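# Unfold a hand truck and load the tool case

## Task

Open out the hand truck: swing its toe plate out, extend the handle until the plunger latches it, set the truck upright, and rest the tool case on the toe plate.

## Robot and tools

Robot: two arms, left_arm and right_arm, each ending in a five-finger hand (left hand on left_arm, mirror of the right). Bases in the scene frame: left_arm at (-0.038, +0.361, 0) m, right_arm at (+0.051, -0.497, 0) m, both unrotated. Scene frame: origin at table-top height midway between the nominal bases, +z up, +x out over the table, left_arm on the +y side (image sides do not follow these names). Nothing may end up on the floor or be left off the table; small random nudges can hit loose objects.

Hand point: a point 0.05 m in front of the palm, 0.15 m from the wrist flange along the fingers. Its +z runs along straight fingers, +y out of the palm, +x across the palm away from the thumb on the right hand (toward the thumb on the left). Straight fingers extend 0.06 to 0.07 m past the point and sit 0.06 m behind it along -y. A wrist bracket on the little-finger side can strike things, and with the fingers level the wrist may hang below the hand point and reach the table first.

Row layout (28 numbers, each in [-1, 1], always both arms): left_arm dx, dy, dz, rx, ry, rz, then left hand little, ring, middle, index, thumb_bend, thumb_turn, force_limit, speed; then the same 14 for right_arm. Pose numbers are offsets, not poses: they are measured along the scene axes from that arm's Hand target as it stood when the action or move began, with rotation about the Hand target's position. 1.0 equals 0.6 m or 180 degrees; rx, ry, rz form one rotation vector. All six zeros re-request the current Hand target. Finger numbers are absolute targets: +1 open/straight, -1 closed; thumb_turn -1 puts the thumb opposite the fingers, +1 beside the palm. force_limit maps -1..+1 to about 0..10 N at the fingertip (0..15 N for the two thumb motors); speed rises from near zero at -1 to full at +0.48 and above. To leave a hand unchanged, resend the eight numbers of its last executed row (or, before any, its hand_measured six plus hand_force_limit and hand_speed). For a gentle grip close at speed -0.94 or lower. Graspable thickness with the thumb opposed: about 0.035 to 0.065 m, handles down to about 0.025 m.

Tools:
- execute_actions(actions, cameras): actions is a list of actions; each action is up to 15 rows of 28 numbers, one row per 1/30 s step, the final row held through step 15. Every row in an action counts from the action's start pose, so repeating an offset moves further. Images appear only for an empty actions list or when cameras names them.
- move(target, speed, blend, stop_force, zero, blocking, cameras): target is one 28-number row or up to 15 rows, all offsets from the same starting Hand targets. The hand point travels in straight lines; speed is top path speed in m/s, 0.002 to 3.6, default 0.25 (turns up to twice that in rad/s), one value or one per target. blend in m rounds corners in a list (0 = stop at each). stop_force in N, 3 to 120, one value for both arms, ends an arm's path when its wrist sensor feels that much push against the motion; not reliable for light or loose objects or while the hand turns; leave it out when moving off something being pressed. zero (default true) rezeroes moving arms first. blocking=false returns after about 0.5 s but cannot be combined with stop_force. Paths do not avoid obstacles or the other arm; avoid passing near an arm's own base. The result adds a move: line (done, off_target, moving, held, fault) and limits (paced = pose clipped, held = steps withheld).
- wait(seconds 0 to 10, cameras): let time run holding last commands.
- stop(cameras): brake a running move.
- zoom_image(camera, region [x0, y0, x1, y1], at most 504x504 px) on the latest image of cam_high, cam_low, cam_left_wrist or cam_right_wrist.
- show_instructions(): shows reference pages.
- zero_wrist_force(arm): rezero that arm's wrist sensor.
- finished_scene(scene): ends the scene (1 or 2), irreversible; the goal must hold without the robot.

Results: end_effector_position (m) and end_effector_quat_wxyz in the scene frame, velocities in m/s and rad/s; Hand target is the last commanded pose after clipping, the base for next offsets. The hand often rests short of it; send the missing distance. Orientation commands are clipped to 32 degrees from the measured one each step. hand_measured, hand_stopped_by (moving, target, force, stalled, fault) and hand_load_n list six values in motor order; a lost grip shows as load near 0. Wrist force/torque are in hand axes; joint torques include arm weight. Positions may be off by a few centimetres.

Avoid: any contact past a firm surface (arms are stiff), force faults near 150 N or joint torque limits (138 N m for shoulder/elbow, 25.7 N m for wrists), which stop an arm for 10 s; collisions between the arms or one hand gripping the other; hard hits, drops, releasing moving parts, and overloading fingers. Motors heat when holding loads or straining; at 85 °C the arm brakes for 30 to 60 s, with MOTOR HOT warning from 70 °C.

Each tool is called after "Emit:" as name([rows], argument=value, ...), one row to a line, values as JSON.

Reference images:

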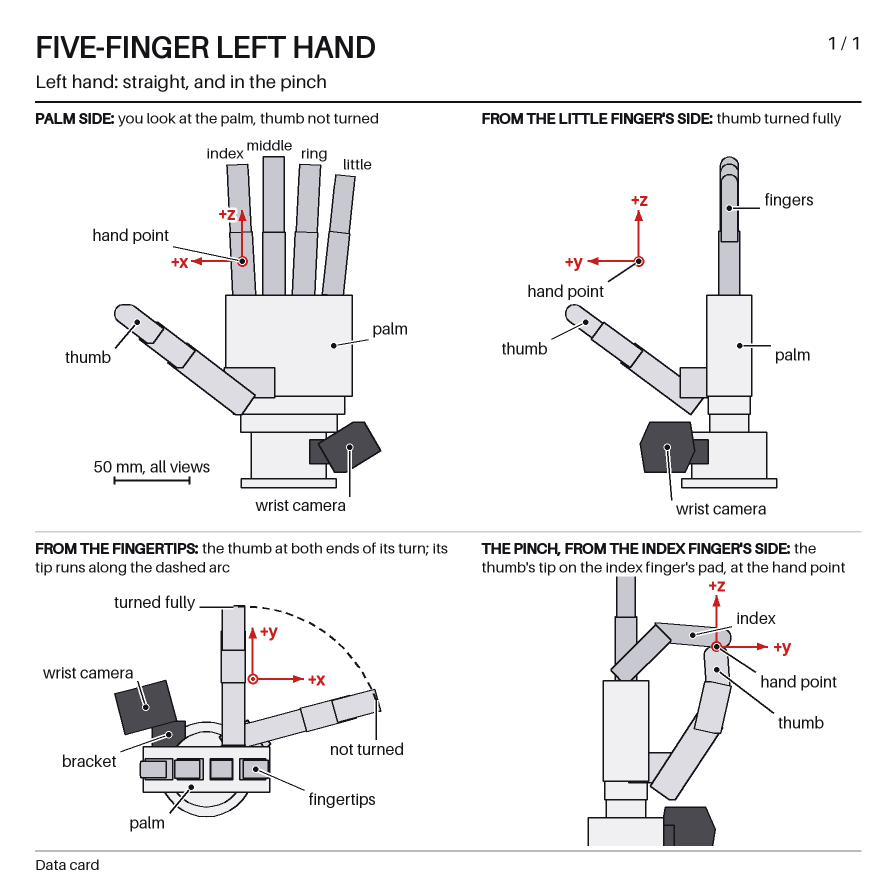

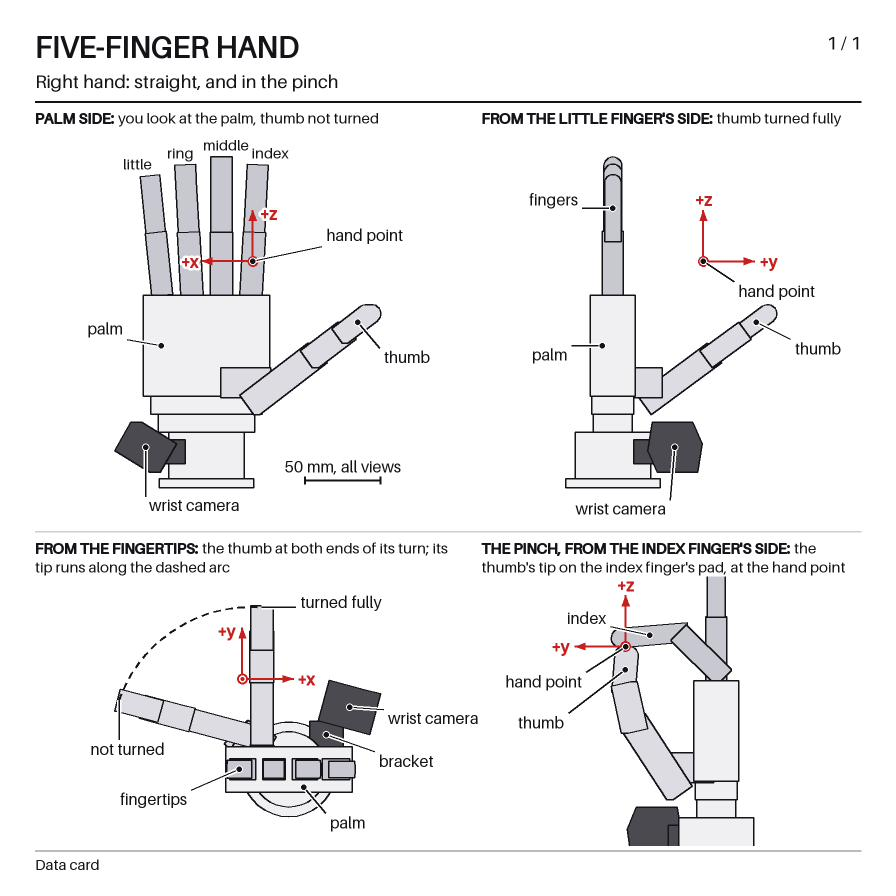

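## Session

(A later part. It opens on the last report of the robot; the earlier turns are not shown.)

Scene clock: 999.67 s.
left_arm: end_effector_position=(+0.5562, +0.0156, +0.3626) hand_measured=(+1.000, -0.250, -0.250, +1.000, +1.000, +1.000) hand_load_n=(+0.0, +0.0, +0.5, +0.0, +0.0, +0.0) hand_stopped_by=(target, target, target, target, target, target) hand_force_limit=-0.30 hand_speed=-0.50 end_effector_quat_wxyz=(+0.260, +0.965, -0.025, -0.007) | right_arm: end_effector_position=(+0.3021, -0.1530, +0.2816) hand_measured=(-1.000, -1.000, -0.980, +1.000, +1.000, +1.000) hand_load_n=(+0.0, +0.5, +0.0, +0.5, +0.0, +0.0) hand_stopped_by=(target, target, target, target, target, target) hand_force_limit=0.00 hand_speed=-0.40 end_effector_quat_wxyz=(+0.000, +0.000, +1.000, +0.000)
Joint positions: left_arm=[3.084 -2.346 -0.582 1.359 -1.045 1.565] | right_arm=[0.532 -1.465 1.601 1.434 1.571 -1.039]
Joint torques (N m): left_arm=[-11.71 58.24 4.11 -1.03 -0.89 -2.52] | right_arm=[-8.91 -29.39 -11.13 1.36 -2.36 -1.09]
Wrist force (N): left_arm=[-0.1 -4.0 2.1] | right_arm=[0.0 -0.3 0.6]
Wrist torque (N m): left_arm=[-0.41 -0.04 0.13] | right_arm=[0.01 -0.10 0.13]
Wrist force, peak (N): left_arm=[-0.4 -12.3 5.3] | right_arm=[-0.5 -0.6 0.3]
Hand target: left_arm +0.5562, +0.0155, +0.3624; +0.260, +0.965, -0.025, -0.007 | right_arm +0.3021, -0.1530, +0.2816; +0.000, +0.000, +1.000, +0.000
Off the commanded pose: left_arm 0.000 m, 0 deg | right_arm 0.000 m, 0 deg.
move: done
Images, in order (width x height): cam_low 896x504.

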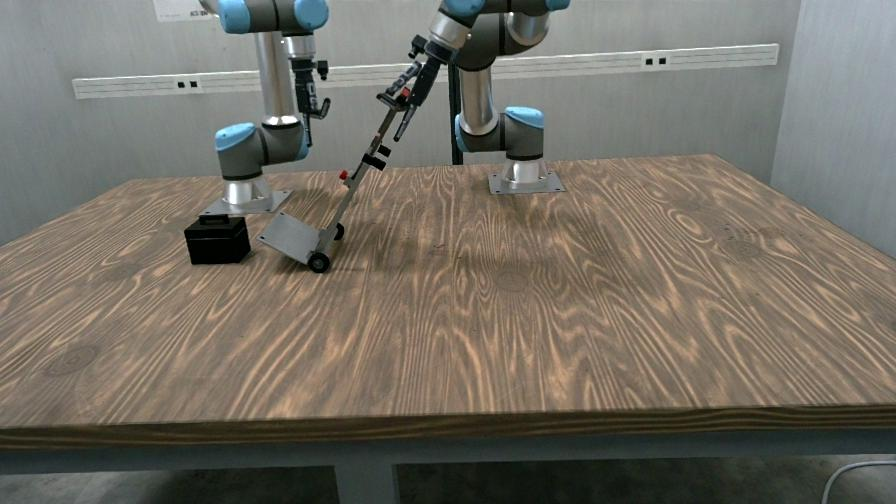

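Emit:
move([
  [0,0.0,0.04,0,0,0, 1,-0.25,-0.25,1,1,1,-0.3,-0.5, 0,0,0,0,0,0, -1,-1,-0.98,1,1,1,0,-0.4],
], speed=0.04, cameras=["cam_low","cam_left_wrist"])

Emit:
zoom_image(camera="cam_low", region=[260, 50, 560, 290])

Scene clock: 1025.97 s.
left_arm: end_effector_position=(+0.5562, +0.0156, +0.3864) hand_measured=(+1.000, -0.248, -0.250, +1.000, +1.000, +1.000) hand_load_n=(+0.0, +7.0, +0.5, +0.0, +0.0, +0.0) hand_stopped_by=(target, target, target, target, target, target) hand_force_limit=-0.30 hand_speed=-0.50 end_effector_quat_wxyz=(+0.260, +0.965, -0.025, -0.007) | right_arm: end_effector_position=(+0.3021, -0.1530, +0.2816) hand_measured=(-1.000, -1.000, -0.980, +1.000, +1.000, +1.000) hand_load_n=(+0.0, +0.0, +0.0, +0.0, +0.0, +0.0) hand_stopped_by=(target, target, target, target, target, target) hand_force_limit=0.00 hand_speed=-0.40 end_effector_quat_wxyz=(+0.000, +0.000, +1.000, +0.000)
Joint positions: left_arm=[3.084 -2.375 -0.468 1.274 -1.045 1.565] | right_arm=[0.532 -1.465 1.601 1.434 1.571 -1.039]
Joint torques (N m): left_arm=[-1.08 41.36 31.25 -5.84 -0.34 2.9] | right_arm=[-9.03 -29.23 -10.82 1.5 -2.28 -1.14]
Wrist force (N): left_arm=[-0.2 -4.9 11.9] | right_arm=[0.0 -0.5 0.6]
Wrist torque (N m): left_arm=[-0.59 0.44 0.18] | right_arm=[-0.02 -0.10 0.11]
Wrist force, peak (N): left_arm=[-0.3 -3.5 14.9] | right_arm=[-0.4 -0.6 0.5]
Hand target: left_arm +0.5562, +0.0155, +0.3864; +0.260, +0.965, -0.025, -0.007 | right_arm +0.3021, -0.1530, +0.2816; +0.000, +0.000, +1.000, +0.000
Off the commanded pose: left_arm 0.000 m, 0 deg | right_arm 0.000 m, 0 deg.
move: done
Images, in order (width x height): cam_low 896x504, cam_left_wrist 672x504.

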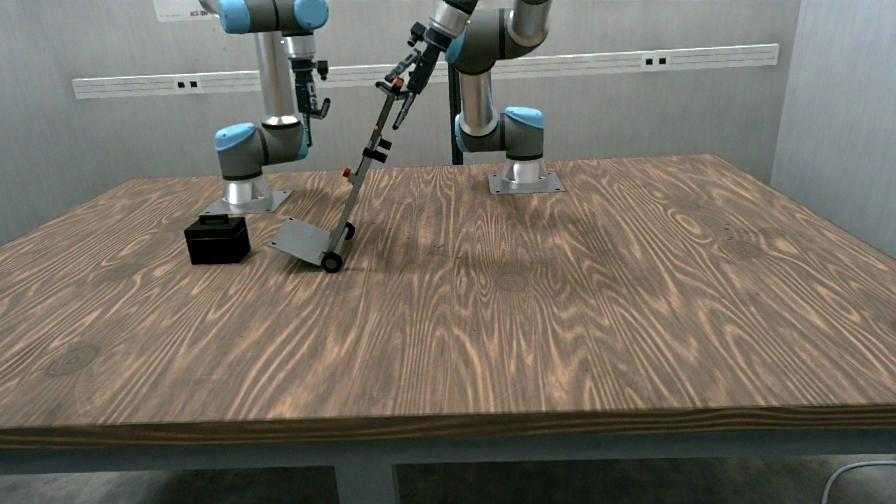

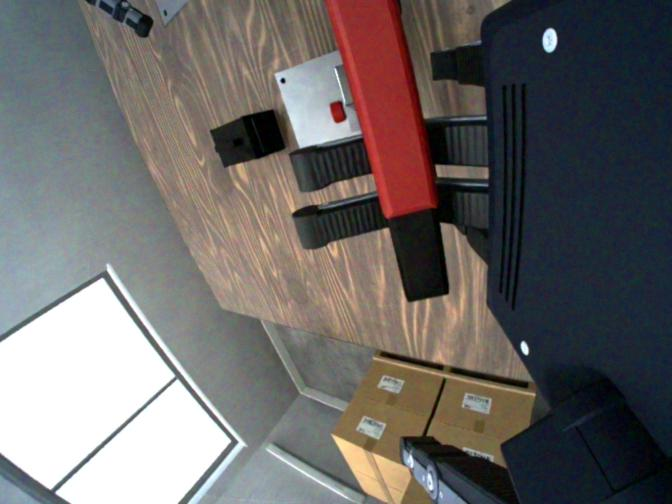

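Scaled by 1.680.

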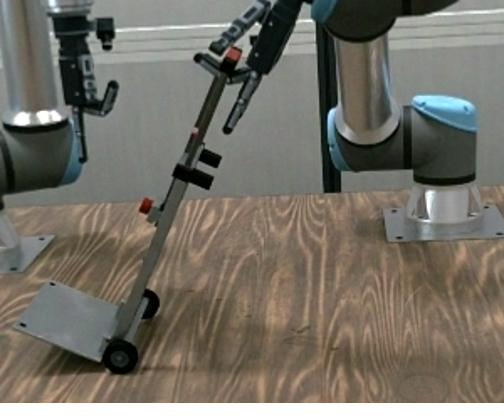

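Emit:
zoom_image(camera="cam_low", region=[260, 200, 380, 290])

Scaled by 4.200.

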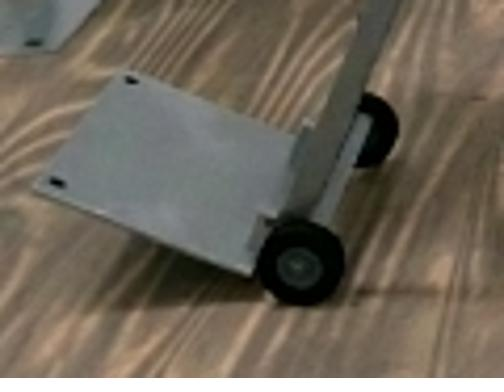

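Emit:
move([
  [0,0.0,-0.007,0,0,0, 1,-0.25,-0.25,1,1,1,-0.3,-0.5, 0,0,0,0,0,0, -1,-1,-0.98,1,1,1,0,-0.4],
], speed=0.03, cameras=["cam_low","cam_left_wrist"])

Emit:
zoom_image(camera="cam_low", region=[260, 200, 380, 290])

Scene clock: 1056.10 s.
left_arm: end_effector_position=(+0.5562, +0.0155, +0.3823) hand_measured=(+1.000, -0.250, -0.250, +1.000, +1.000, +1.000) hand_load_n=(+0.0, +0.0, +0.5, +0.0, +0.0, +0.0) hand_stopped_by=(target, target, target, target, target, target) hand_force_limit=-0.30 hand_speed=-0.50 end_effector_quat_wxyz=(+0.260, +0.965, -0.025, -0.007) | right_arm: end_effector_position=(+0.3021, -0.1530, +0.2816) hand_measured=(-1.000, -1.000, -0.980, +1.000, +1.000, +1.000) hand_load_n=(+0.0, +0.0, +0.0, +0.0, +0.0, +0.0) hand_stopped_by=(target, target, target, target, target, target) hand_force_limit=0.00 hand_speed=-0.40 end_effector_quat_wxyz=(+0.000, +0.000, +1.000, +0.000)
Joint positions: left_arm=[3.084 -2.369 -0.489 1.289 -1.045 1.565] | right_arm=[0.532 -1.465 1.601 1.434 1.571 -1.039]
Joint torques (N m): left_arm=[-8.11 58 6.11 -0.78 -0.69 2.21] | right_arm=[-8.69 -29.26 -11.04 1.31 -2.44 -1.12]
Wrist force (N): left_arm=[-0.2 -3.3 1.7] | right_arm=[-0.4 -0.3 0.3]
Wrist torque (N m): left_arm=[-0.35 -0.05 0.05] | right_arm=[0.03 -0.03 0.10]
Wrist force, peak (N): left_arm=[-0.1 -5.1 12.2] | right_arm=[-0.3 -0.6 0.5]
Hand target: left_arm +0.5562, +0.0155, +0.3822; +0.260, +0.965, -0.025, -0.007 | right_arm +0.3021, -0.1530, +0.2816; +0.000, +0.000, +1.000, +0.000
Off the commanded pose: left_arm 0.000 m, 0 deg | right_arm 0.000 m, 0 deg.
move: done
Images, in order (width x height): cam_low 896x504, cam_left_wrist 672x504.

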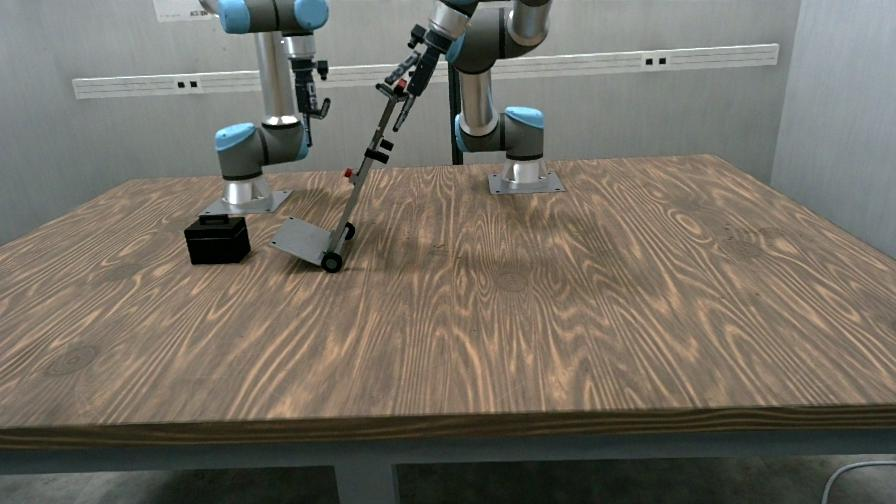

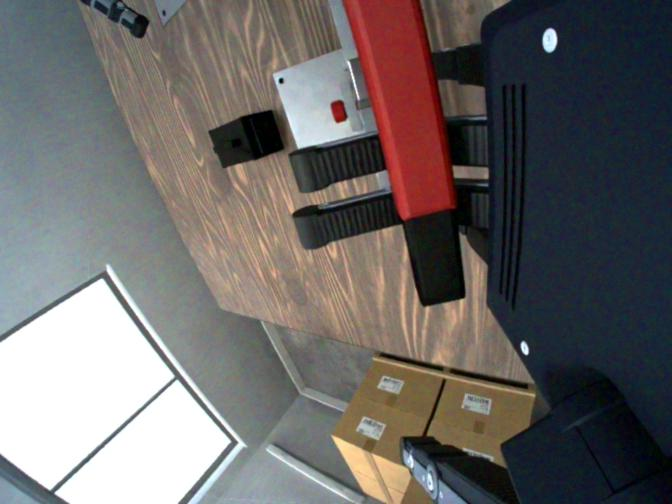

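Scaled by 4.200.

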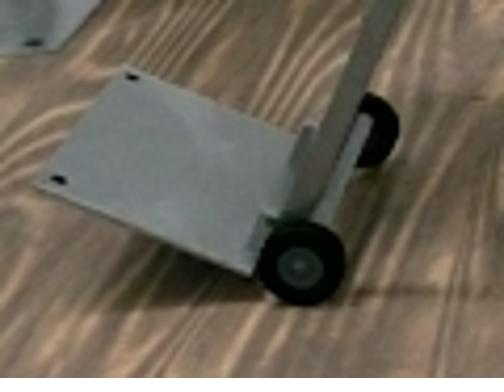

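Emit:
move([
  [-0.0006,-0.0117,0.02,0,0,0, 1,-0.25,-0.25,1,1,1,-0.3,-0.5, 0,0,0,0,0,0, -1,-1,-0.98,1,1,1,0,-0.4],
], speed=0.03, cameras=["cam_low"])

Emit:
zoom_image(camera="cam_low", region=[260, 50, 560, 290])

Scene clock: 1071.53 s.
left_arm: end_effector_position=(+0.5558, +0.0085, +0.3942) hand_measured=(+1.000, -0.248, -0.250, +1.000, +1.000, +1.000) hand_load_n=(+0.0, +5.0, +1.0, +0.0, +0.0, +0.0) hand_stopped_by=(target, target, target, target, target, target) hand_force_limit=-0.30 hand_speed=-0.50 end_effector_quat_wxyz=(+0.260, +0.965, -0.025, -0.007) | right_arm: end_effector_position=(+0.3021, -0.1530, +0.2816) hand_measured=(-1.000, -1.000, -0.980, +1.000, +1.000, +1.000) hand_load_n=(+0.0, +0.0, +0.0, +0.0, +0.0, +0.0) hand_stopped_by=(target, target, target, target, target, target) hand_force_limit=0.00 hand_speed=-0.40 end_effector_quat_wxyz=(+0.000, +0.000, +1.000, +0.000)
Joint positions: left_arm=[3.072 -2.399 -0.401 1.238 -1.045 1.551] | right_arm=[0.532 -1.465 1.601 1.434 1.571 -1.039]
Joint torques (N m): left_arm=[-9.38 43.99 32.84 -5.08 -0.35 -2.56] | right_arm=[-9.09 -28.48 -11.42 1.42 -2.42 -1.09]
Wrist force (N): left_arm=[0.3 -4.9 12.1] | right_arm=[-0.5 -0.5 0.3]
Wrist torque (N m): left_arm=[-0.65 0.37 0.15] | right_arm=[0.01 -0.03 0.09]
Wrist force, peak (N): left_arm=[-0.4 -4.3 13.4] | right_arm=[-0.4 -0.4 0.7]
Hand target: left_arm +0.5558, +0.0085, +0.3942; +0.260, +0.965, -0.025, -0.007 | right_arm +0.3021, -0.1530, +0.2816; +0.000, +0.000, +1.000, +0.000
Off the commanded pose: left_arm 0.000 m, 0 deg | right_arm 0.000 m, 0 deg.
move: done
Images, in order (width x height): cam_low 896x504.

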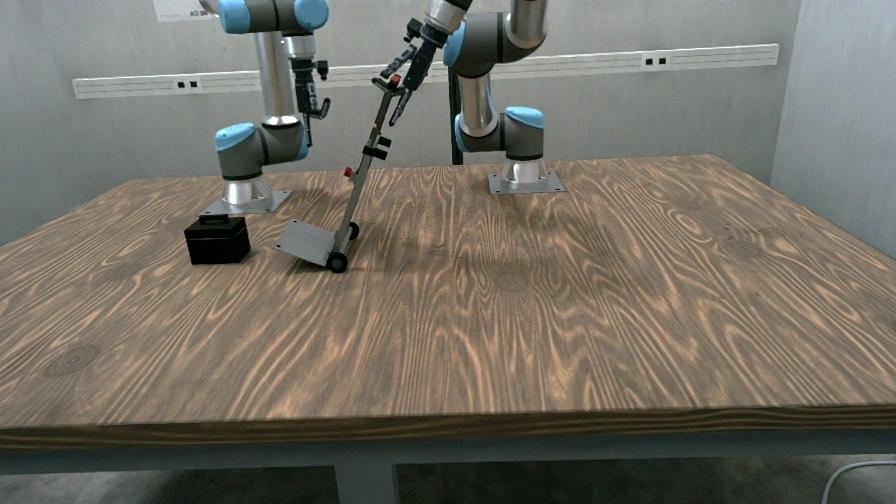

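Scaled by 1.680.

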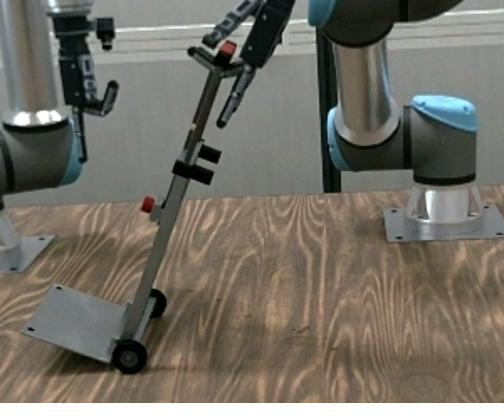

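Emit:
move([
  [-0.0008,-0.015,0.015,0,0,0, 1,-0.25,-0.25,1,1,1,-0.3,-0.5, 0,0,0,0,0,0, -1,-1,-0.98,1,1,1,0,-0.4],
], speed=0.03, cameras=["cam_low"])

Emit:
zoom_image(camera="cam_low", region=[260, 50, 560, 290])

Scene clock: 1080.03 s.
left_arm: end_effector_position=(+0.5553, -0.0005, +0.4032) hand_measured=(+1.000, -0.248, -0.250, +1.000, +1.000, +1.000) hand_load_n=(+0.0, +6.0, +0.5, +0.0, +0.0, +0.0) hand_stopped_by=(target, target, target, target, target, target) hand_force_limit=-0.30 hand_speed=-0.50 end_effector_quat_wxyz=(+0.260, +0.965, -0.025, -0.007) | right_arm: end_effector_position=(+0.3021, -0.1530, +0.2816) hand_measured=(-1.000, -1.000, -0.980, +1.000, +1.000, +1.000) hand_load_n=(+0.0, +0.0, +0.0, +0.0, +0.0, +0.0) hand_stopped_by=(target, target, target, target, target, target) hand_force_limit=0.00 hand_speed=-0.40 end_effector_quat_wxyz=(+0.000, +0.000, +1.000, +0.000)
Joint positions: left_arm=[3.057 -2.437 -0.302 1.186 -1.046 1.533] | right_arm=[0.532 -1.465 1.601 1.434 1.571 -1.039]
Joint torques (N m): left_arm=[-8.87 44.07 31.83 -5.45 -0.15 -2.67] | right_arm=[-8.6 -29.16 -11.12 1.43 -2.3 -1.05]
Wrist force (N): left_arm=[0.5 -5.5 13.2] | right_arm=[-0.3 -0.6 0.3]
Wrist torque (N m): left_arm=[-0.68 0.38 0.26] | right_arm=[-0.02 -0.06 0.10]
Wrist force, peak (N): left_arm=[0.5 -5.5 13.2] | right_arm=[-0.3 -0.8 0.4]
Hand target: left_arm +0.5553, -0.0005, +0.4032; +0.260, +0.965, -0.025, -0.007 | right_arm +0.3021, -0.1530, +0.2816; +0.000, +0.000, +1.000, +0.000
Off the commanded pose: left_arm 0.000 m, 0 deg | right_arm 0.000 m, 0 deg.
move: done
Images, in order (width x height): cam_low 896x504.

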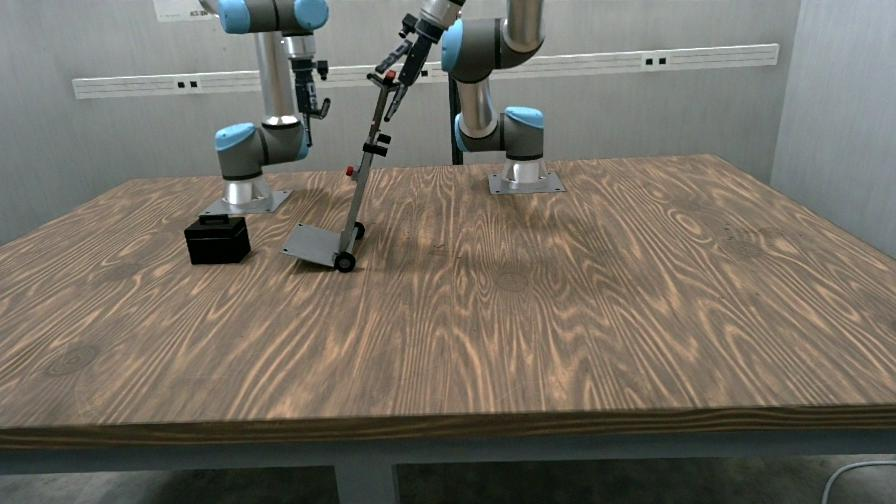

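Scaled by 1.680.

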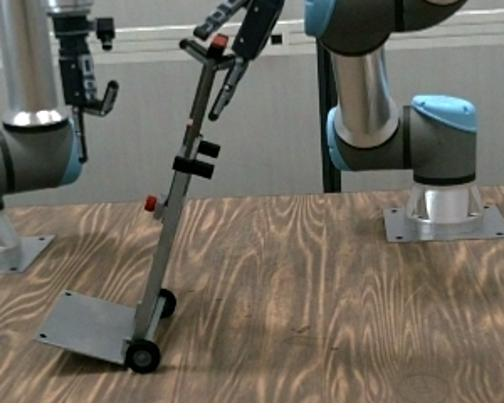

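Emit:
move([
  [-0.0012,-0.0235,0.006,0,0,0, 1,-0.25,-0.25,1,1,1,-0.3,-0.5, 0,0,0,0,0,0, -1,-1,-0.98,1,1,1,0,-0.4],
], speed=0.03, cameras=["cam_low","cam_left_wrist","cam_right_wrist"])

Emit:
zoom_image(camera="cam_low", region=[260, 50, 560, 290])

Scene clock: 1094.30 s.
left_arm: end_effector_position=(+0.5545, -0.0145, +0.4068) hand_measured=(+1.000, -0.250, -0.250, +1.000, +1.000, +1.000) hand_load_n=(+0.0, +2.0, +1.0, +0.5, +0.0, +0.0) hand_stopped_by=(target, target, target, target, target, target) hand_force_limit=-0.30 hand_speed=-0.50 end_effector_quat_wxyz=(+0.260, +0.965, -0.025, -0.007) | right_arm: end_effector_position=(+0.3021, -0.1530, +0.2816) hand_measured=(-1.000, -1.000, -0.980, +1.000, +1.000, +1.000) hand_load_n=(+0.0, +0.5, +0.0, +0.0, +0.0, +0.0) hand_stopped_by=(target, target, target, target, target, target) hand_force_limit=0.00 hand_speed=-0.40 end_effector_quat_wxyz=(+0.000, +0.000, +1.000, +0.000)
Joint positions: left_arm=[3.033 -2.491 -0.184 1.137 -1.046 1.505] | right_arm=[0.532 -1.465 1.601 1.434 1.571 -1.039]
Joint torques (N m): left_arm=[-10.64 40.67 29.54 -4.87 -0.77 -2.57] | right_arm=[-9.38 -28.63 -11.18 1.46 -2.43 -1.06]
Wrist force (N): left_arm=[1.3 -3.8 6.9] | right_arm=[-0.2 -0.5 0.3]
Wrist torque (N m): left_arm=[-0.52 0.10 0.20] | right_arm=[0.01 -0.06 0.11]
Wrist force, peak (N): left_arm=[0.0 -5.8 13.7] | right_arm=[-0.3 -0.6 0.7]
Hand target: left_arm +0.5546, -0.0146, +0.4068; +0.260, +0.965, -0.025, -0.007 | right_arm +0.3021, -0.1530, +0.2816; +0.000, +0.000, +1.000, +0.000
Off the commanded pose: left_arm 0.000 m, 0 deg | right_arm 0.000 m, 0 deg.
move: done
Images, in order (width x height): cam_low 896x504, cam_left_wrist 672x504, cam_right_wrist 672x504.

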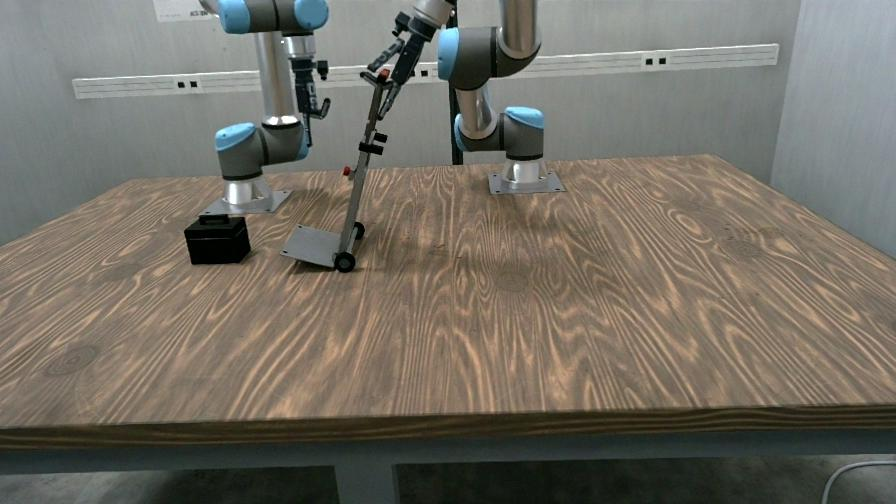

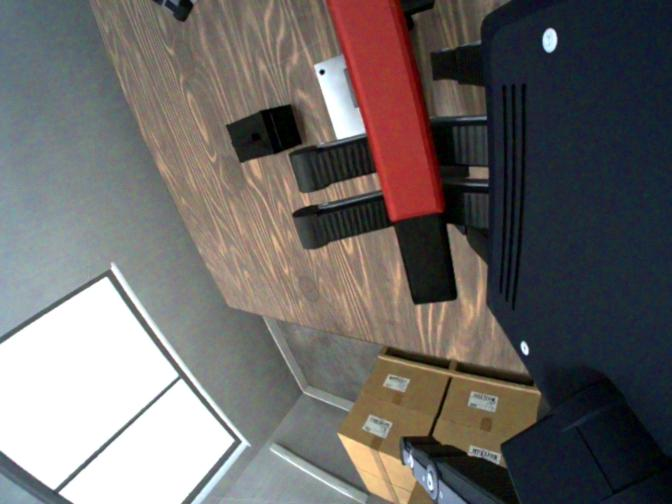

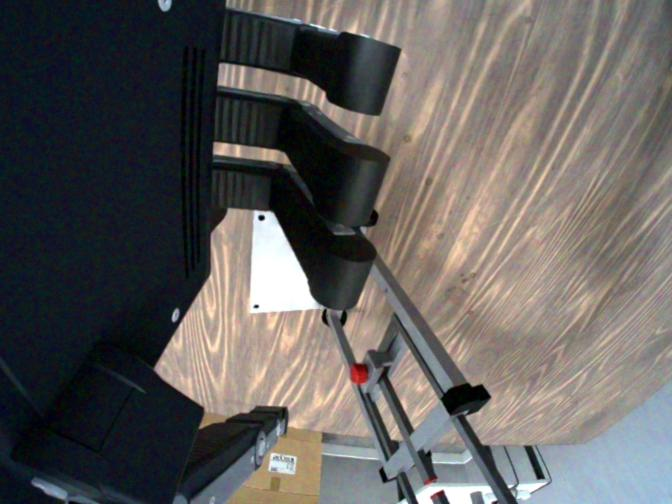

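Scaled by 1.680.

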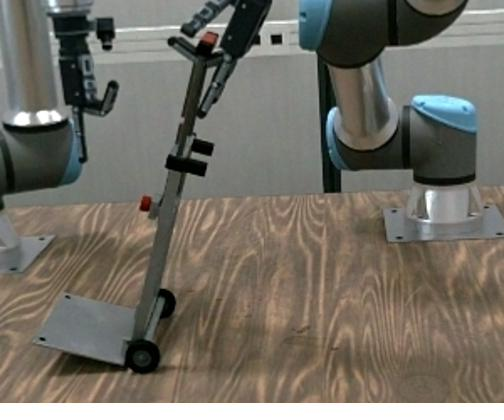

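Emit:
move(target=[0,0,0,0,0,0, 1,-0.4,-0.4,1,1,1,-0.3,-0.5, 0.0,0.0,-0.0667,0.3306,0.3111,-0.4386, 1,1,1,1,1,-1,0,-0.4], speed=0.3, cameras=["cam_low","cam_right_wrist"])

Scene clock: 1127.33 s.
left_arm: end_effector_position=(+0.5545, -0.0146, +0.4068) hand_measured=(+1.000, -0.288, -0.382, +1.000, +1.000, +1.000) hand_load_n=(+0.0, +0.0, +1.0, +0.0, +0.0, +0.0) hand_stopped_by=(target, force, force, target, target, target) hand_force_limit=-0.30 hand_speed=-0.50 end_effector_quat_wxyz=(+0.260, +0.965, -0.025, -0.007) | right_arm: end_effector_position=(+0.3021, -0.1531, +0.2416) hand_measured=(+1.000, +1.000, +1.000, +1.000, +1.000, -1.000) hand_load_n=(+0.0, +0.0, +0.0, +0.0, +0.0, +0.5) hand_stopped_by=(target, target, target, target, target, target) hand_force_limit=0.00 hand_speed=-0.40 end_effector_quat_wxyz=(-0.412, +0.581, +0.548, +0.438)
Joint positions: left_arm=[3.033 -2.491 -0.184 1.136 -1.046 1.505] | right_arm=[-0.1 -1.642 2.366 0.984 0.282 -0.144]
Joint torques (N m): left_arm=[10.18 61.48 7.03 -1.16 3.29 -0.54] | right_arm=[11.12 -16.19 -22.7 1.12 0.8 1.44]
Wrist force (N): left_arm=[0.3 -2.7 4.6] | right_arm=[0.4 -0.7 0.6]
Wrist torque (N m): left_arm=[-0.43 -0.01 0.13] | right_arm=[-0.09 0.17 0.03]
Wrist force, peak (N): left_arm=[-0.1 -6.4 15.2] | right_arm=[0.6 -0.6 1.0]
Hand target: left_arm +0.5545, -0.0146, +0.4068; +0.260, +0.965, -0.025, -0.007 | right_arm +0.3021, -0.1530, +0.2416; -0.412, +0.581, +0.548, +0.438
Off the commanded pose: left_arm 0.000 m, 0 deg | right_arm 0.000 m, 0 deg.
move: done
Images, in order (width x height): cam_low 896x504, cam_right_wrist 672x504.

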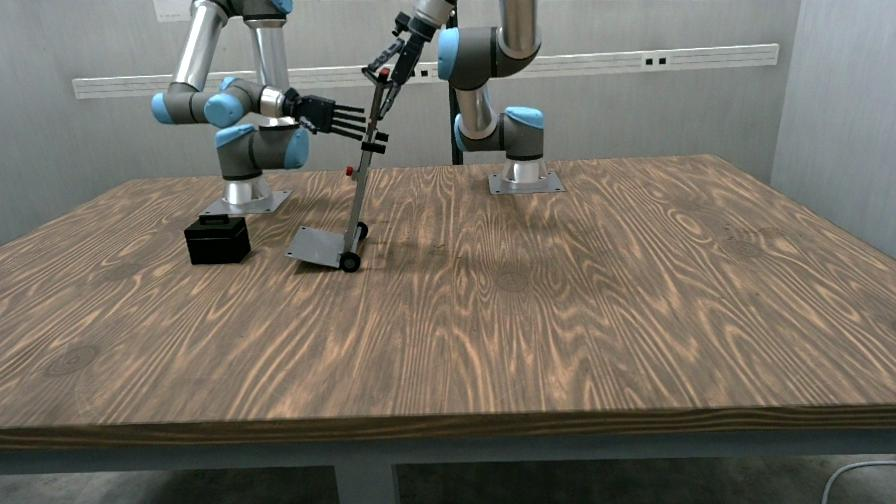

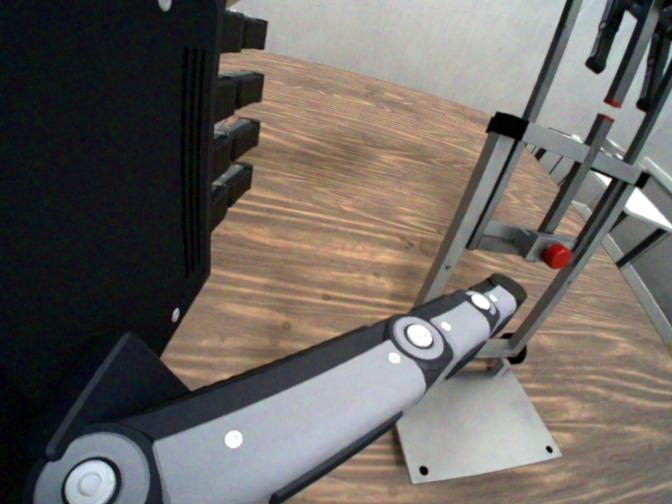

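Emit:
move(target=[0,0,0,0,0,0, 1,-0.4,-0.4,1,1,1,-0.3,-0.5, 0.0715,0.16,-0.158,0,0,0, 1,1,1,1,1,-1,0,-0.4], speed=0.15, cameras=["cam_low","cam_right_wrist","cam_left_wrist"])

Emit:
zoom_image(camera="cam_low", region=[260, 50, 560, 290])

Scene clock: 1149.50 s.
left_arm: end_effector_position=(+0.5545, -0.0146, +0.4068) hand_measured=(+1.000, -0.288, -0.382, +1.000, +1.000, +1.000) hand_load_n=(+0.0, +0.0, +0.5, +0.0, +0.0, +0.0) hand_stopped_by=(target, force, force, target, target, target) hand_force_limit=-0.30 hand_speed=-0.50 end_effector_quat_wxyz=(+0.260, +0.965, -0.025, -0.007) | right_arm: end_effector_position=(+0.3450, -0.0570, +0.1468) hand_measured=(+1.000, +1.000, +1.000, +1.000, +1.000, -1.000) hand_load_n=(+0.0, +0.0, +0.5, +0.0, +0.0, +0.5) hand_stopped_by=(target, target, target, target, target, target) hand_force_limit=0.00 hand_speed=-0.40 end_effector_quat_wxyz=(-0.412, +0.581, +0.548, +0.438)
Joint positions: left_arm=[3.033 -2.491 -0.184 1.136 -1.046 1.505] | right_arm=[0.316 -1.467 2.196 -0.066 0.466 0.961]
Joint torques (N m): left_arm=[10.39 61.45 4.36 -1.17 3.23 1.75] | right_arm=[10.84 -25.01 -6.32 -0.29 1.59 1.33]
Wrist force (N): left_arm=[0.4 -2.9 4.4] | right_arm=[0.6 -0.5 0.5]
Wrist torque (N m): left_arm=[-0.44 -0.03 0.15] | right_arm=[-0.07 0.15 0.02]
Wrist force, peak (N): left_arm=[0.4 -3.1 4.9] | right_arm=[0.7 -1.1 0.1]
Hand target: left_arm +0.5545, -0.0146, +0.4068; +0.260, +0.965, -0.025, -0.007 | right_arm +0.3450, -0.0570, +0.1468; -0.412, +0.581, +0.548, +0.438
Off the commanded pose: left_arm 0.000 m, 0 deg | right_arm 0.000 m, 0 deg.
move: done
Images, in order (width x height): cam_low 896x504, cam_left_wrist 672x504, cam_right_wrist 672x504.

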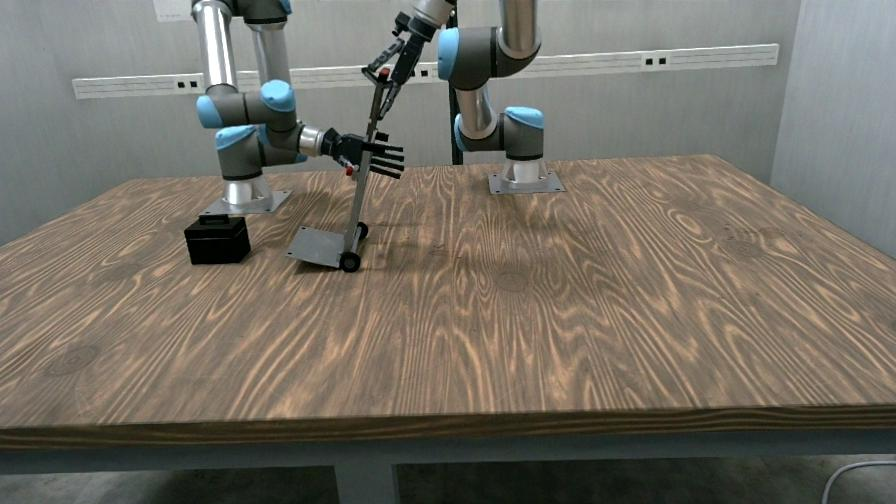

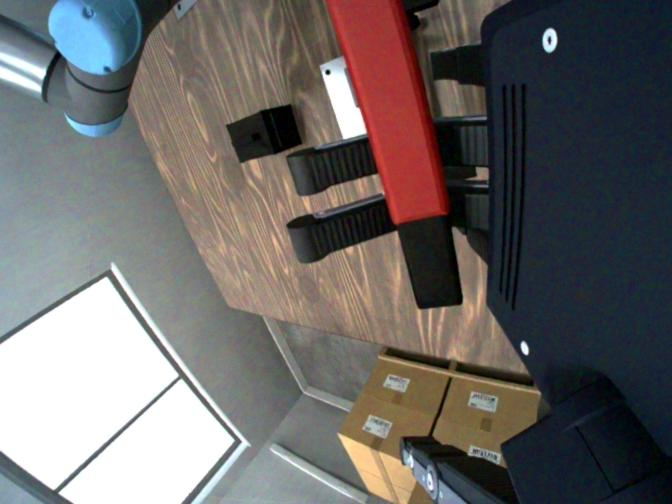

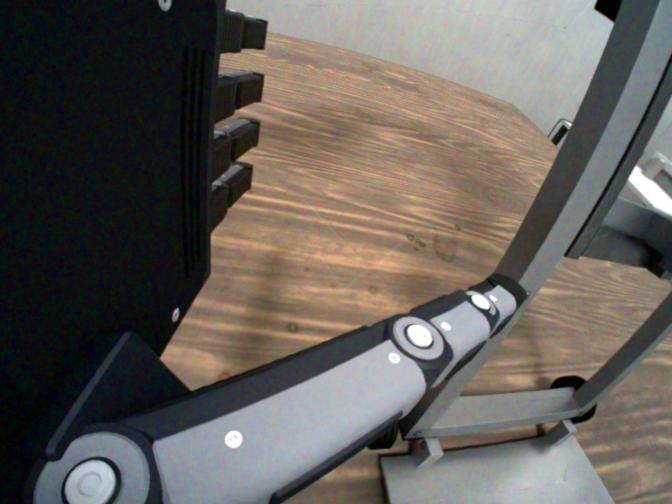

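Scaled by 1.680.

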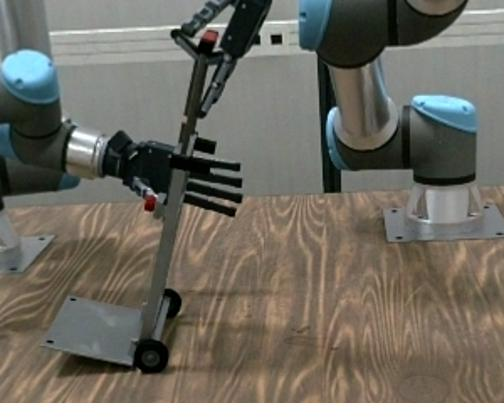

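Emit:
move(target=[0,0,0,0,0,0, 1,-0.4,-0.4,1,1,1,-0.3,-0.5, 0.045,-0.0127,0,0,0,0, 1,1,1,1,1,-1,0,-0.4], speed=0.03, stop_force=3, cameras=["cam_low","cam_right_wrist"])

Emit:
zoom_image(camera="cam_right_wrist", region=[300, 150, 640, 490])

Scene clock: 1183.63 s.
left_arm: end_effector_position=(+0.5545, -0.0146, +0.4068) hand_measured=(+1.000, -0.288, -0.382, +1.000, +1.000, +1.000) hand_load_n=(+0.0, +0.0, +1.0, +0.0, +0.0, +0.0) hand_stopped_by=(target, force, force, target, target, target) hand_force_limit=-0.30 hand_speed=-0.50 end_effector_quat_wxyz=(+0.260, +0.965, -0.025, -0.007) | right_arm: end_effector_position=(+0.3720, -0.0646, +0.1468) hand_measured=(+1.000, +1.000, +1.000, +1.000, +1.000, -1.000) hand_load_n=(+0.0, +0.0, +0.0, +0.0, +0.0, +0.0) hand_stopped_by=(target, target, target, target, target, target) hand_force_limit=0.00 hand_speed=-0.40 end_effector_quat_wxyz=(-0.412, +0.581, +0.548, +0.438)
Joint positions: left_arm=[3.033 -2.491 -0.184 1.136 -1.046 1.505] | right_arm=[0.264 -1.412 2.145 0 0.425 0.882]
Joint torques (N m): left_arm=[10.17 61.51 4.21 -1.16 3.19 2.65] | right_arm=[-10.18 -14.64 -23.28 2.32 -3.31 -1.24]
Wrist force (N): left_arm=[0.2 -2.9 4.5] | right_arm=[0.4 -0.3 0.3]
Wrist torque (N m): left_arm=[-0.45 0.00 0.13] | right_arm=[-0.01 0.18 0.18]
Wrist force, peak (N): left_arm=[0.4 -3.0 4.9] | right_arm=[0.3 -1.0 0.5]
Hand target: left_arm +0.5545, -0.0146, +0.4068; +0.260, +0.965, -0.025, -0.007 | right_arm +0.3720, -0.0646, +0.1468; -0.412, +0.581, +0.548, +0.438
Off the commanded pose: left_arm 0.000 m, 0 deg | right_arm 0.000 m, 0 deg.
move: done
Images, in order (width x height): cam_low 896x504, cam_right_wrist 672x504.

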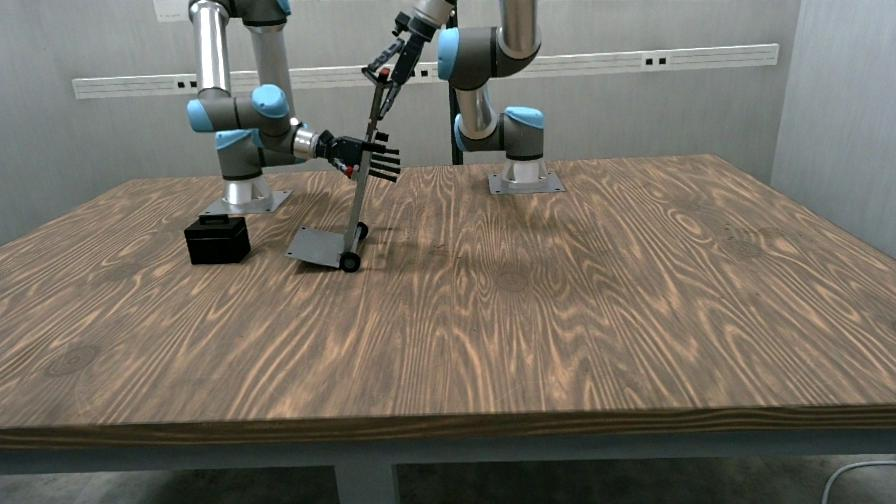

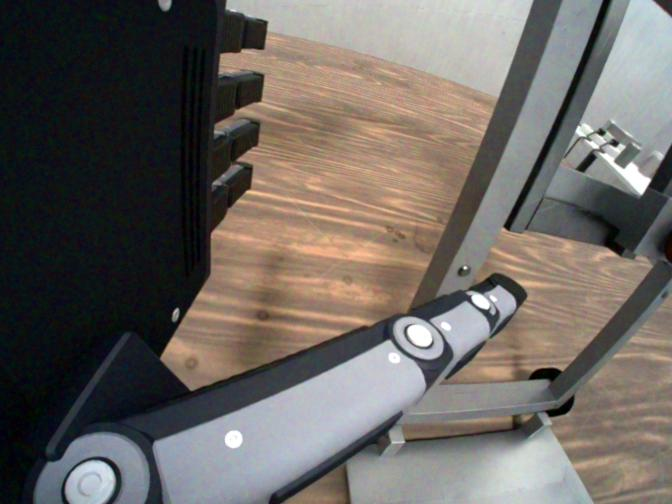

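Scaled by 1.482 from the camera's 672x504 image, which has a finer 960x720 frame.

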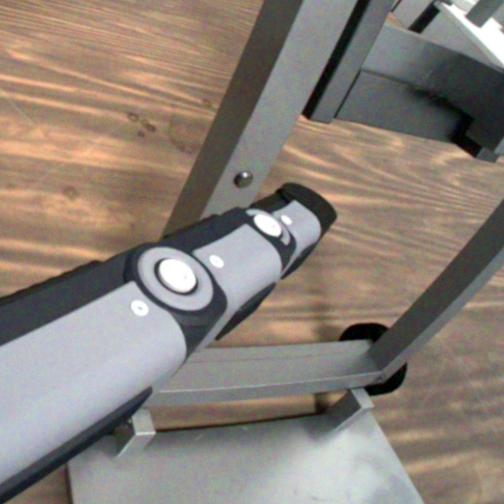

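Emit:
move(target=[0,0,0,0,0,0, 1,-0.4,-0.4,1,1,1,-0.3,-0.5, 0.09,-0.0055,0,0,0,0, 1,1,1,1,1,-1,0,-0.4], speed=0.025, stop_force=3, cameras=["cam_low","cam_right_wrist"])

Emit:
zoom_image(camera="cam_right_wrist", region=[200, 100, 600, 500])

Scene clock: 1208.33 s.
left_arm: end_effector_position=(+0.5545, -0.0146, +0.4068) hand_measured=(+1.000, -0.288, -0.382, +1.000, +1.000, +1.000) hand_load_n=(+0.0, +0.0, +1.0, +0.0, +0.0, +0.0) hand_stopped_by=(target, force, force, target, target, target) hand_force_limit=-0.30 hand_speed=-0.50 end_effector_quat_wxyz=(+0.260, +0.965, -0.025, -0.007) | right_arm: end_effector_position=(+0.4260, -0.0679, +0.1468) hand_measured=(+1.000, +1.000, +1.000, +1.000, +1.000, -1.000) hand_load_n=(+0.0, +0.0, +0.0, +0.0, +0.0, +0.0) hand_stopped_by=(target, target, target, target, target, target) hand_force_limit=0.00 hand_speed=-0.40 end_effector_quat_wxyz=(-0.412, +0.581, +0.548, +0.438)
Joint positions: left_arm=[3.033 -2.491 -0.184 1.136 -1.046 1.505] | right_arm=[0.213 -1.299 2.017 0.098 0.389 0.792]
Joint torques (N m): left_arm=[10.38 61 4.28 -1.18 3.07 2.53] | right_arm=[-10.19 -18.99 -23.55 2.55 -3.49 -1.34]
Wrist force (N): left_arm=[0.3 -2.6 4.5] | right_arm=[0.2 -0.5 0.1]
Wrist torque (N m): left_arm=[-0.41 -0.01 0.13] | right_arm=[-0.03 0.21 0.16]
Wrist force, peak (N): left_arm=[0.4 -2.8 5.2] | right_arm=[0.6 -0.7 0.3]
Hand target: left_arm +0.5545, -0.0146, +0.4068; +0.260, +0.965, -0.025, -0.007 | right_arm +0.4260, -0.0679, +0.1468; -0.412, +0.581, +0.548, +0.438
Off the commanded pose: left_arm 0.000 m, 0 deg | right_arm 0.000 m, 0 deg.
move: done
Images, in order (width x height): cam_low 896x504, cam_right_wrist 672x504.

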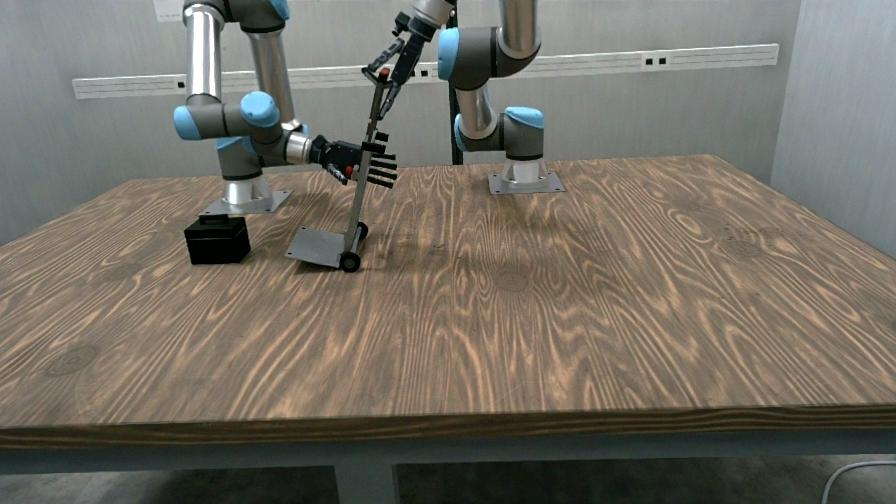

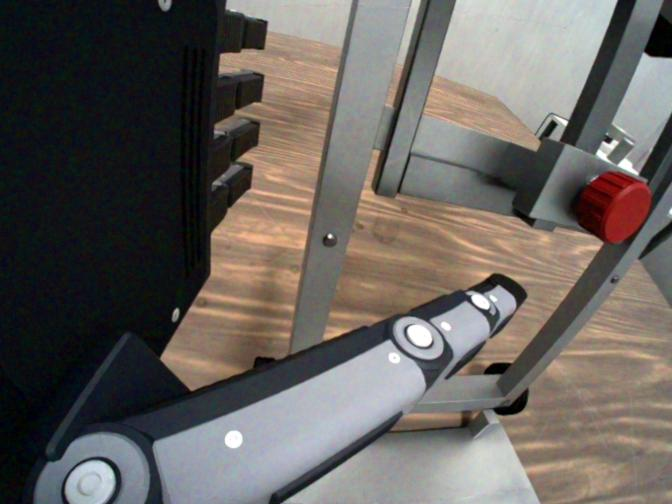

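Scaled by 1.260 from the camera's 672x504 image, which has a finer 960x720 frame.

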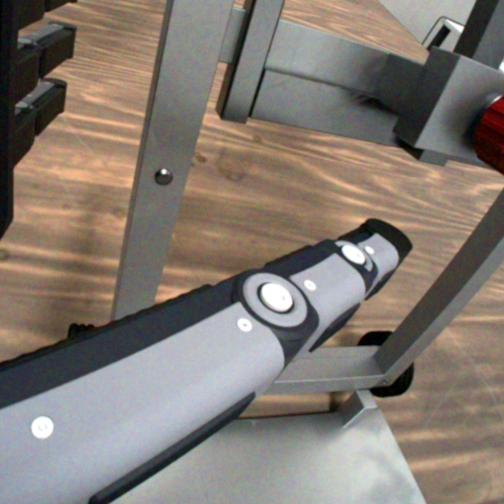

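Emit:
zoom_image(camera="cam_low", region=[290, 120, 420, 280])

Scaled by 3.150.

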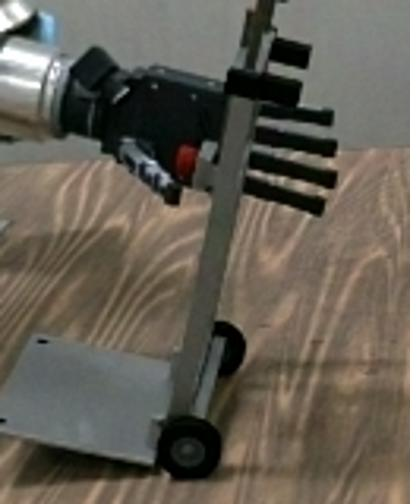

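Emit:
move([
  [0,0,0,0,0,0, 1,-0.4,-0.4,1,1,1,-0.3,-0.5, -0.0015,-0.0255,0.0073,0,0,0, 1,1,1,1,1,-1,0,-0.4],
  [0,0,0,0,0,0, 1,-0.4,-0.4,1,1,1,-0.3,-0.5, 0.035,-0.0277,0.0073,0,0,0, 1,1,1,1,1,-1,0,-0.4],
], speed=0.025, stop_force=2.5, cameras=["cam_low","cam_right_wrist"])

Emit:
zoom_image(camera="cam_low", region=[290, 120, 420, 280])

stop_force must be a number from 3 to 120 (N); nothing of the call was run

Scaled by 3.150.

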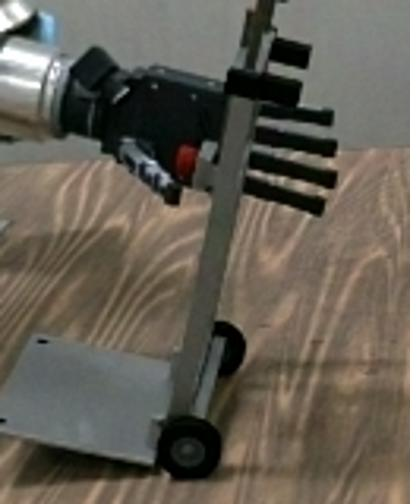

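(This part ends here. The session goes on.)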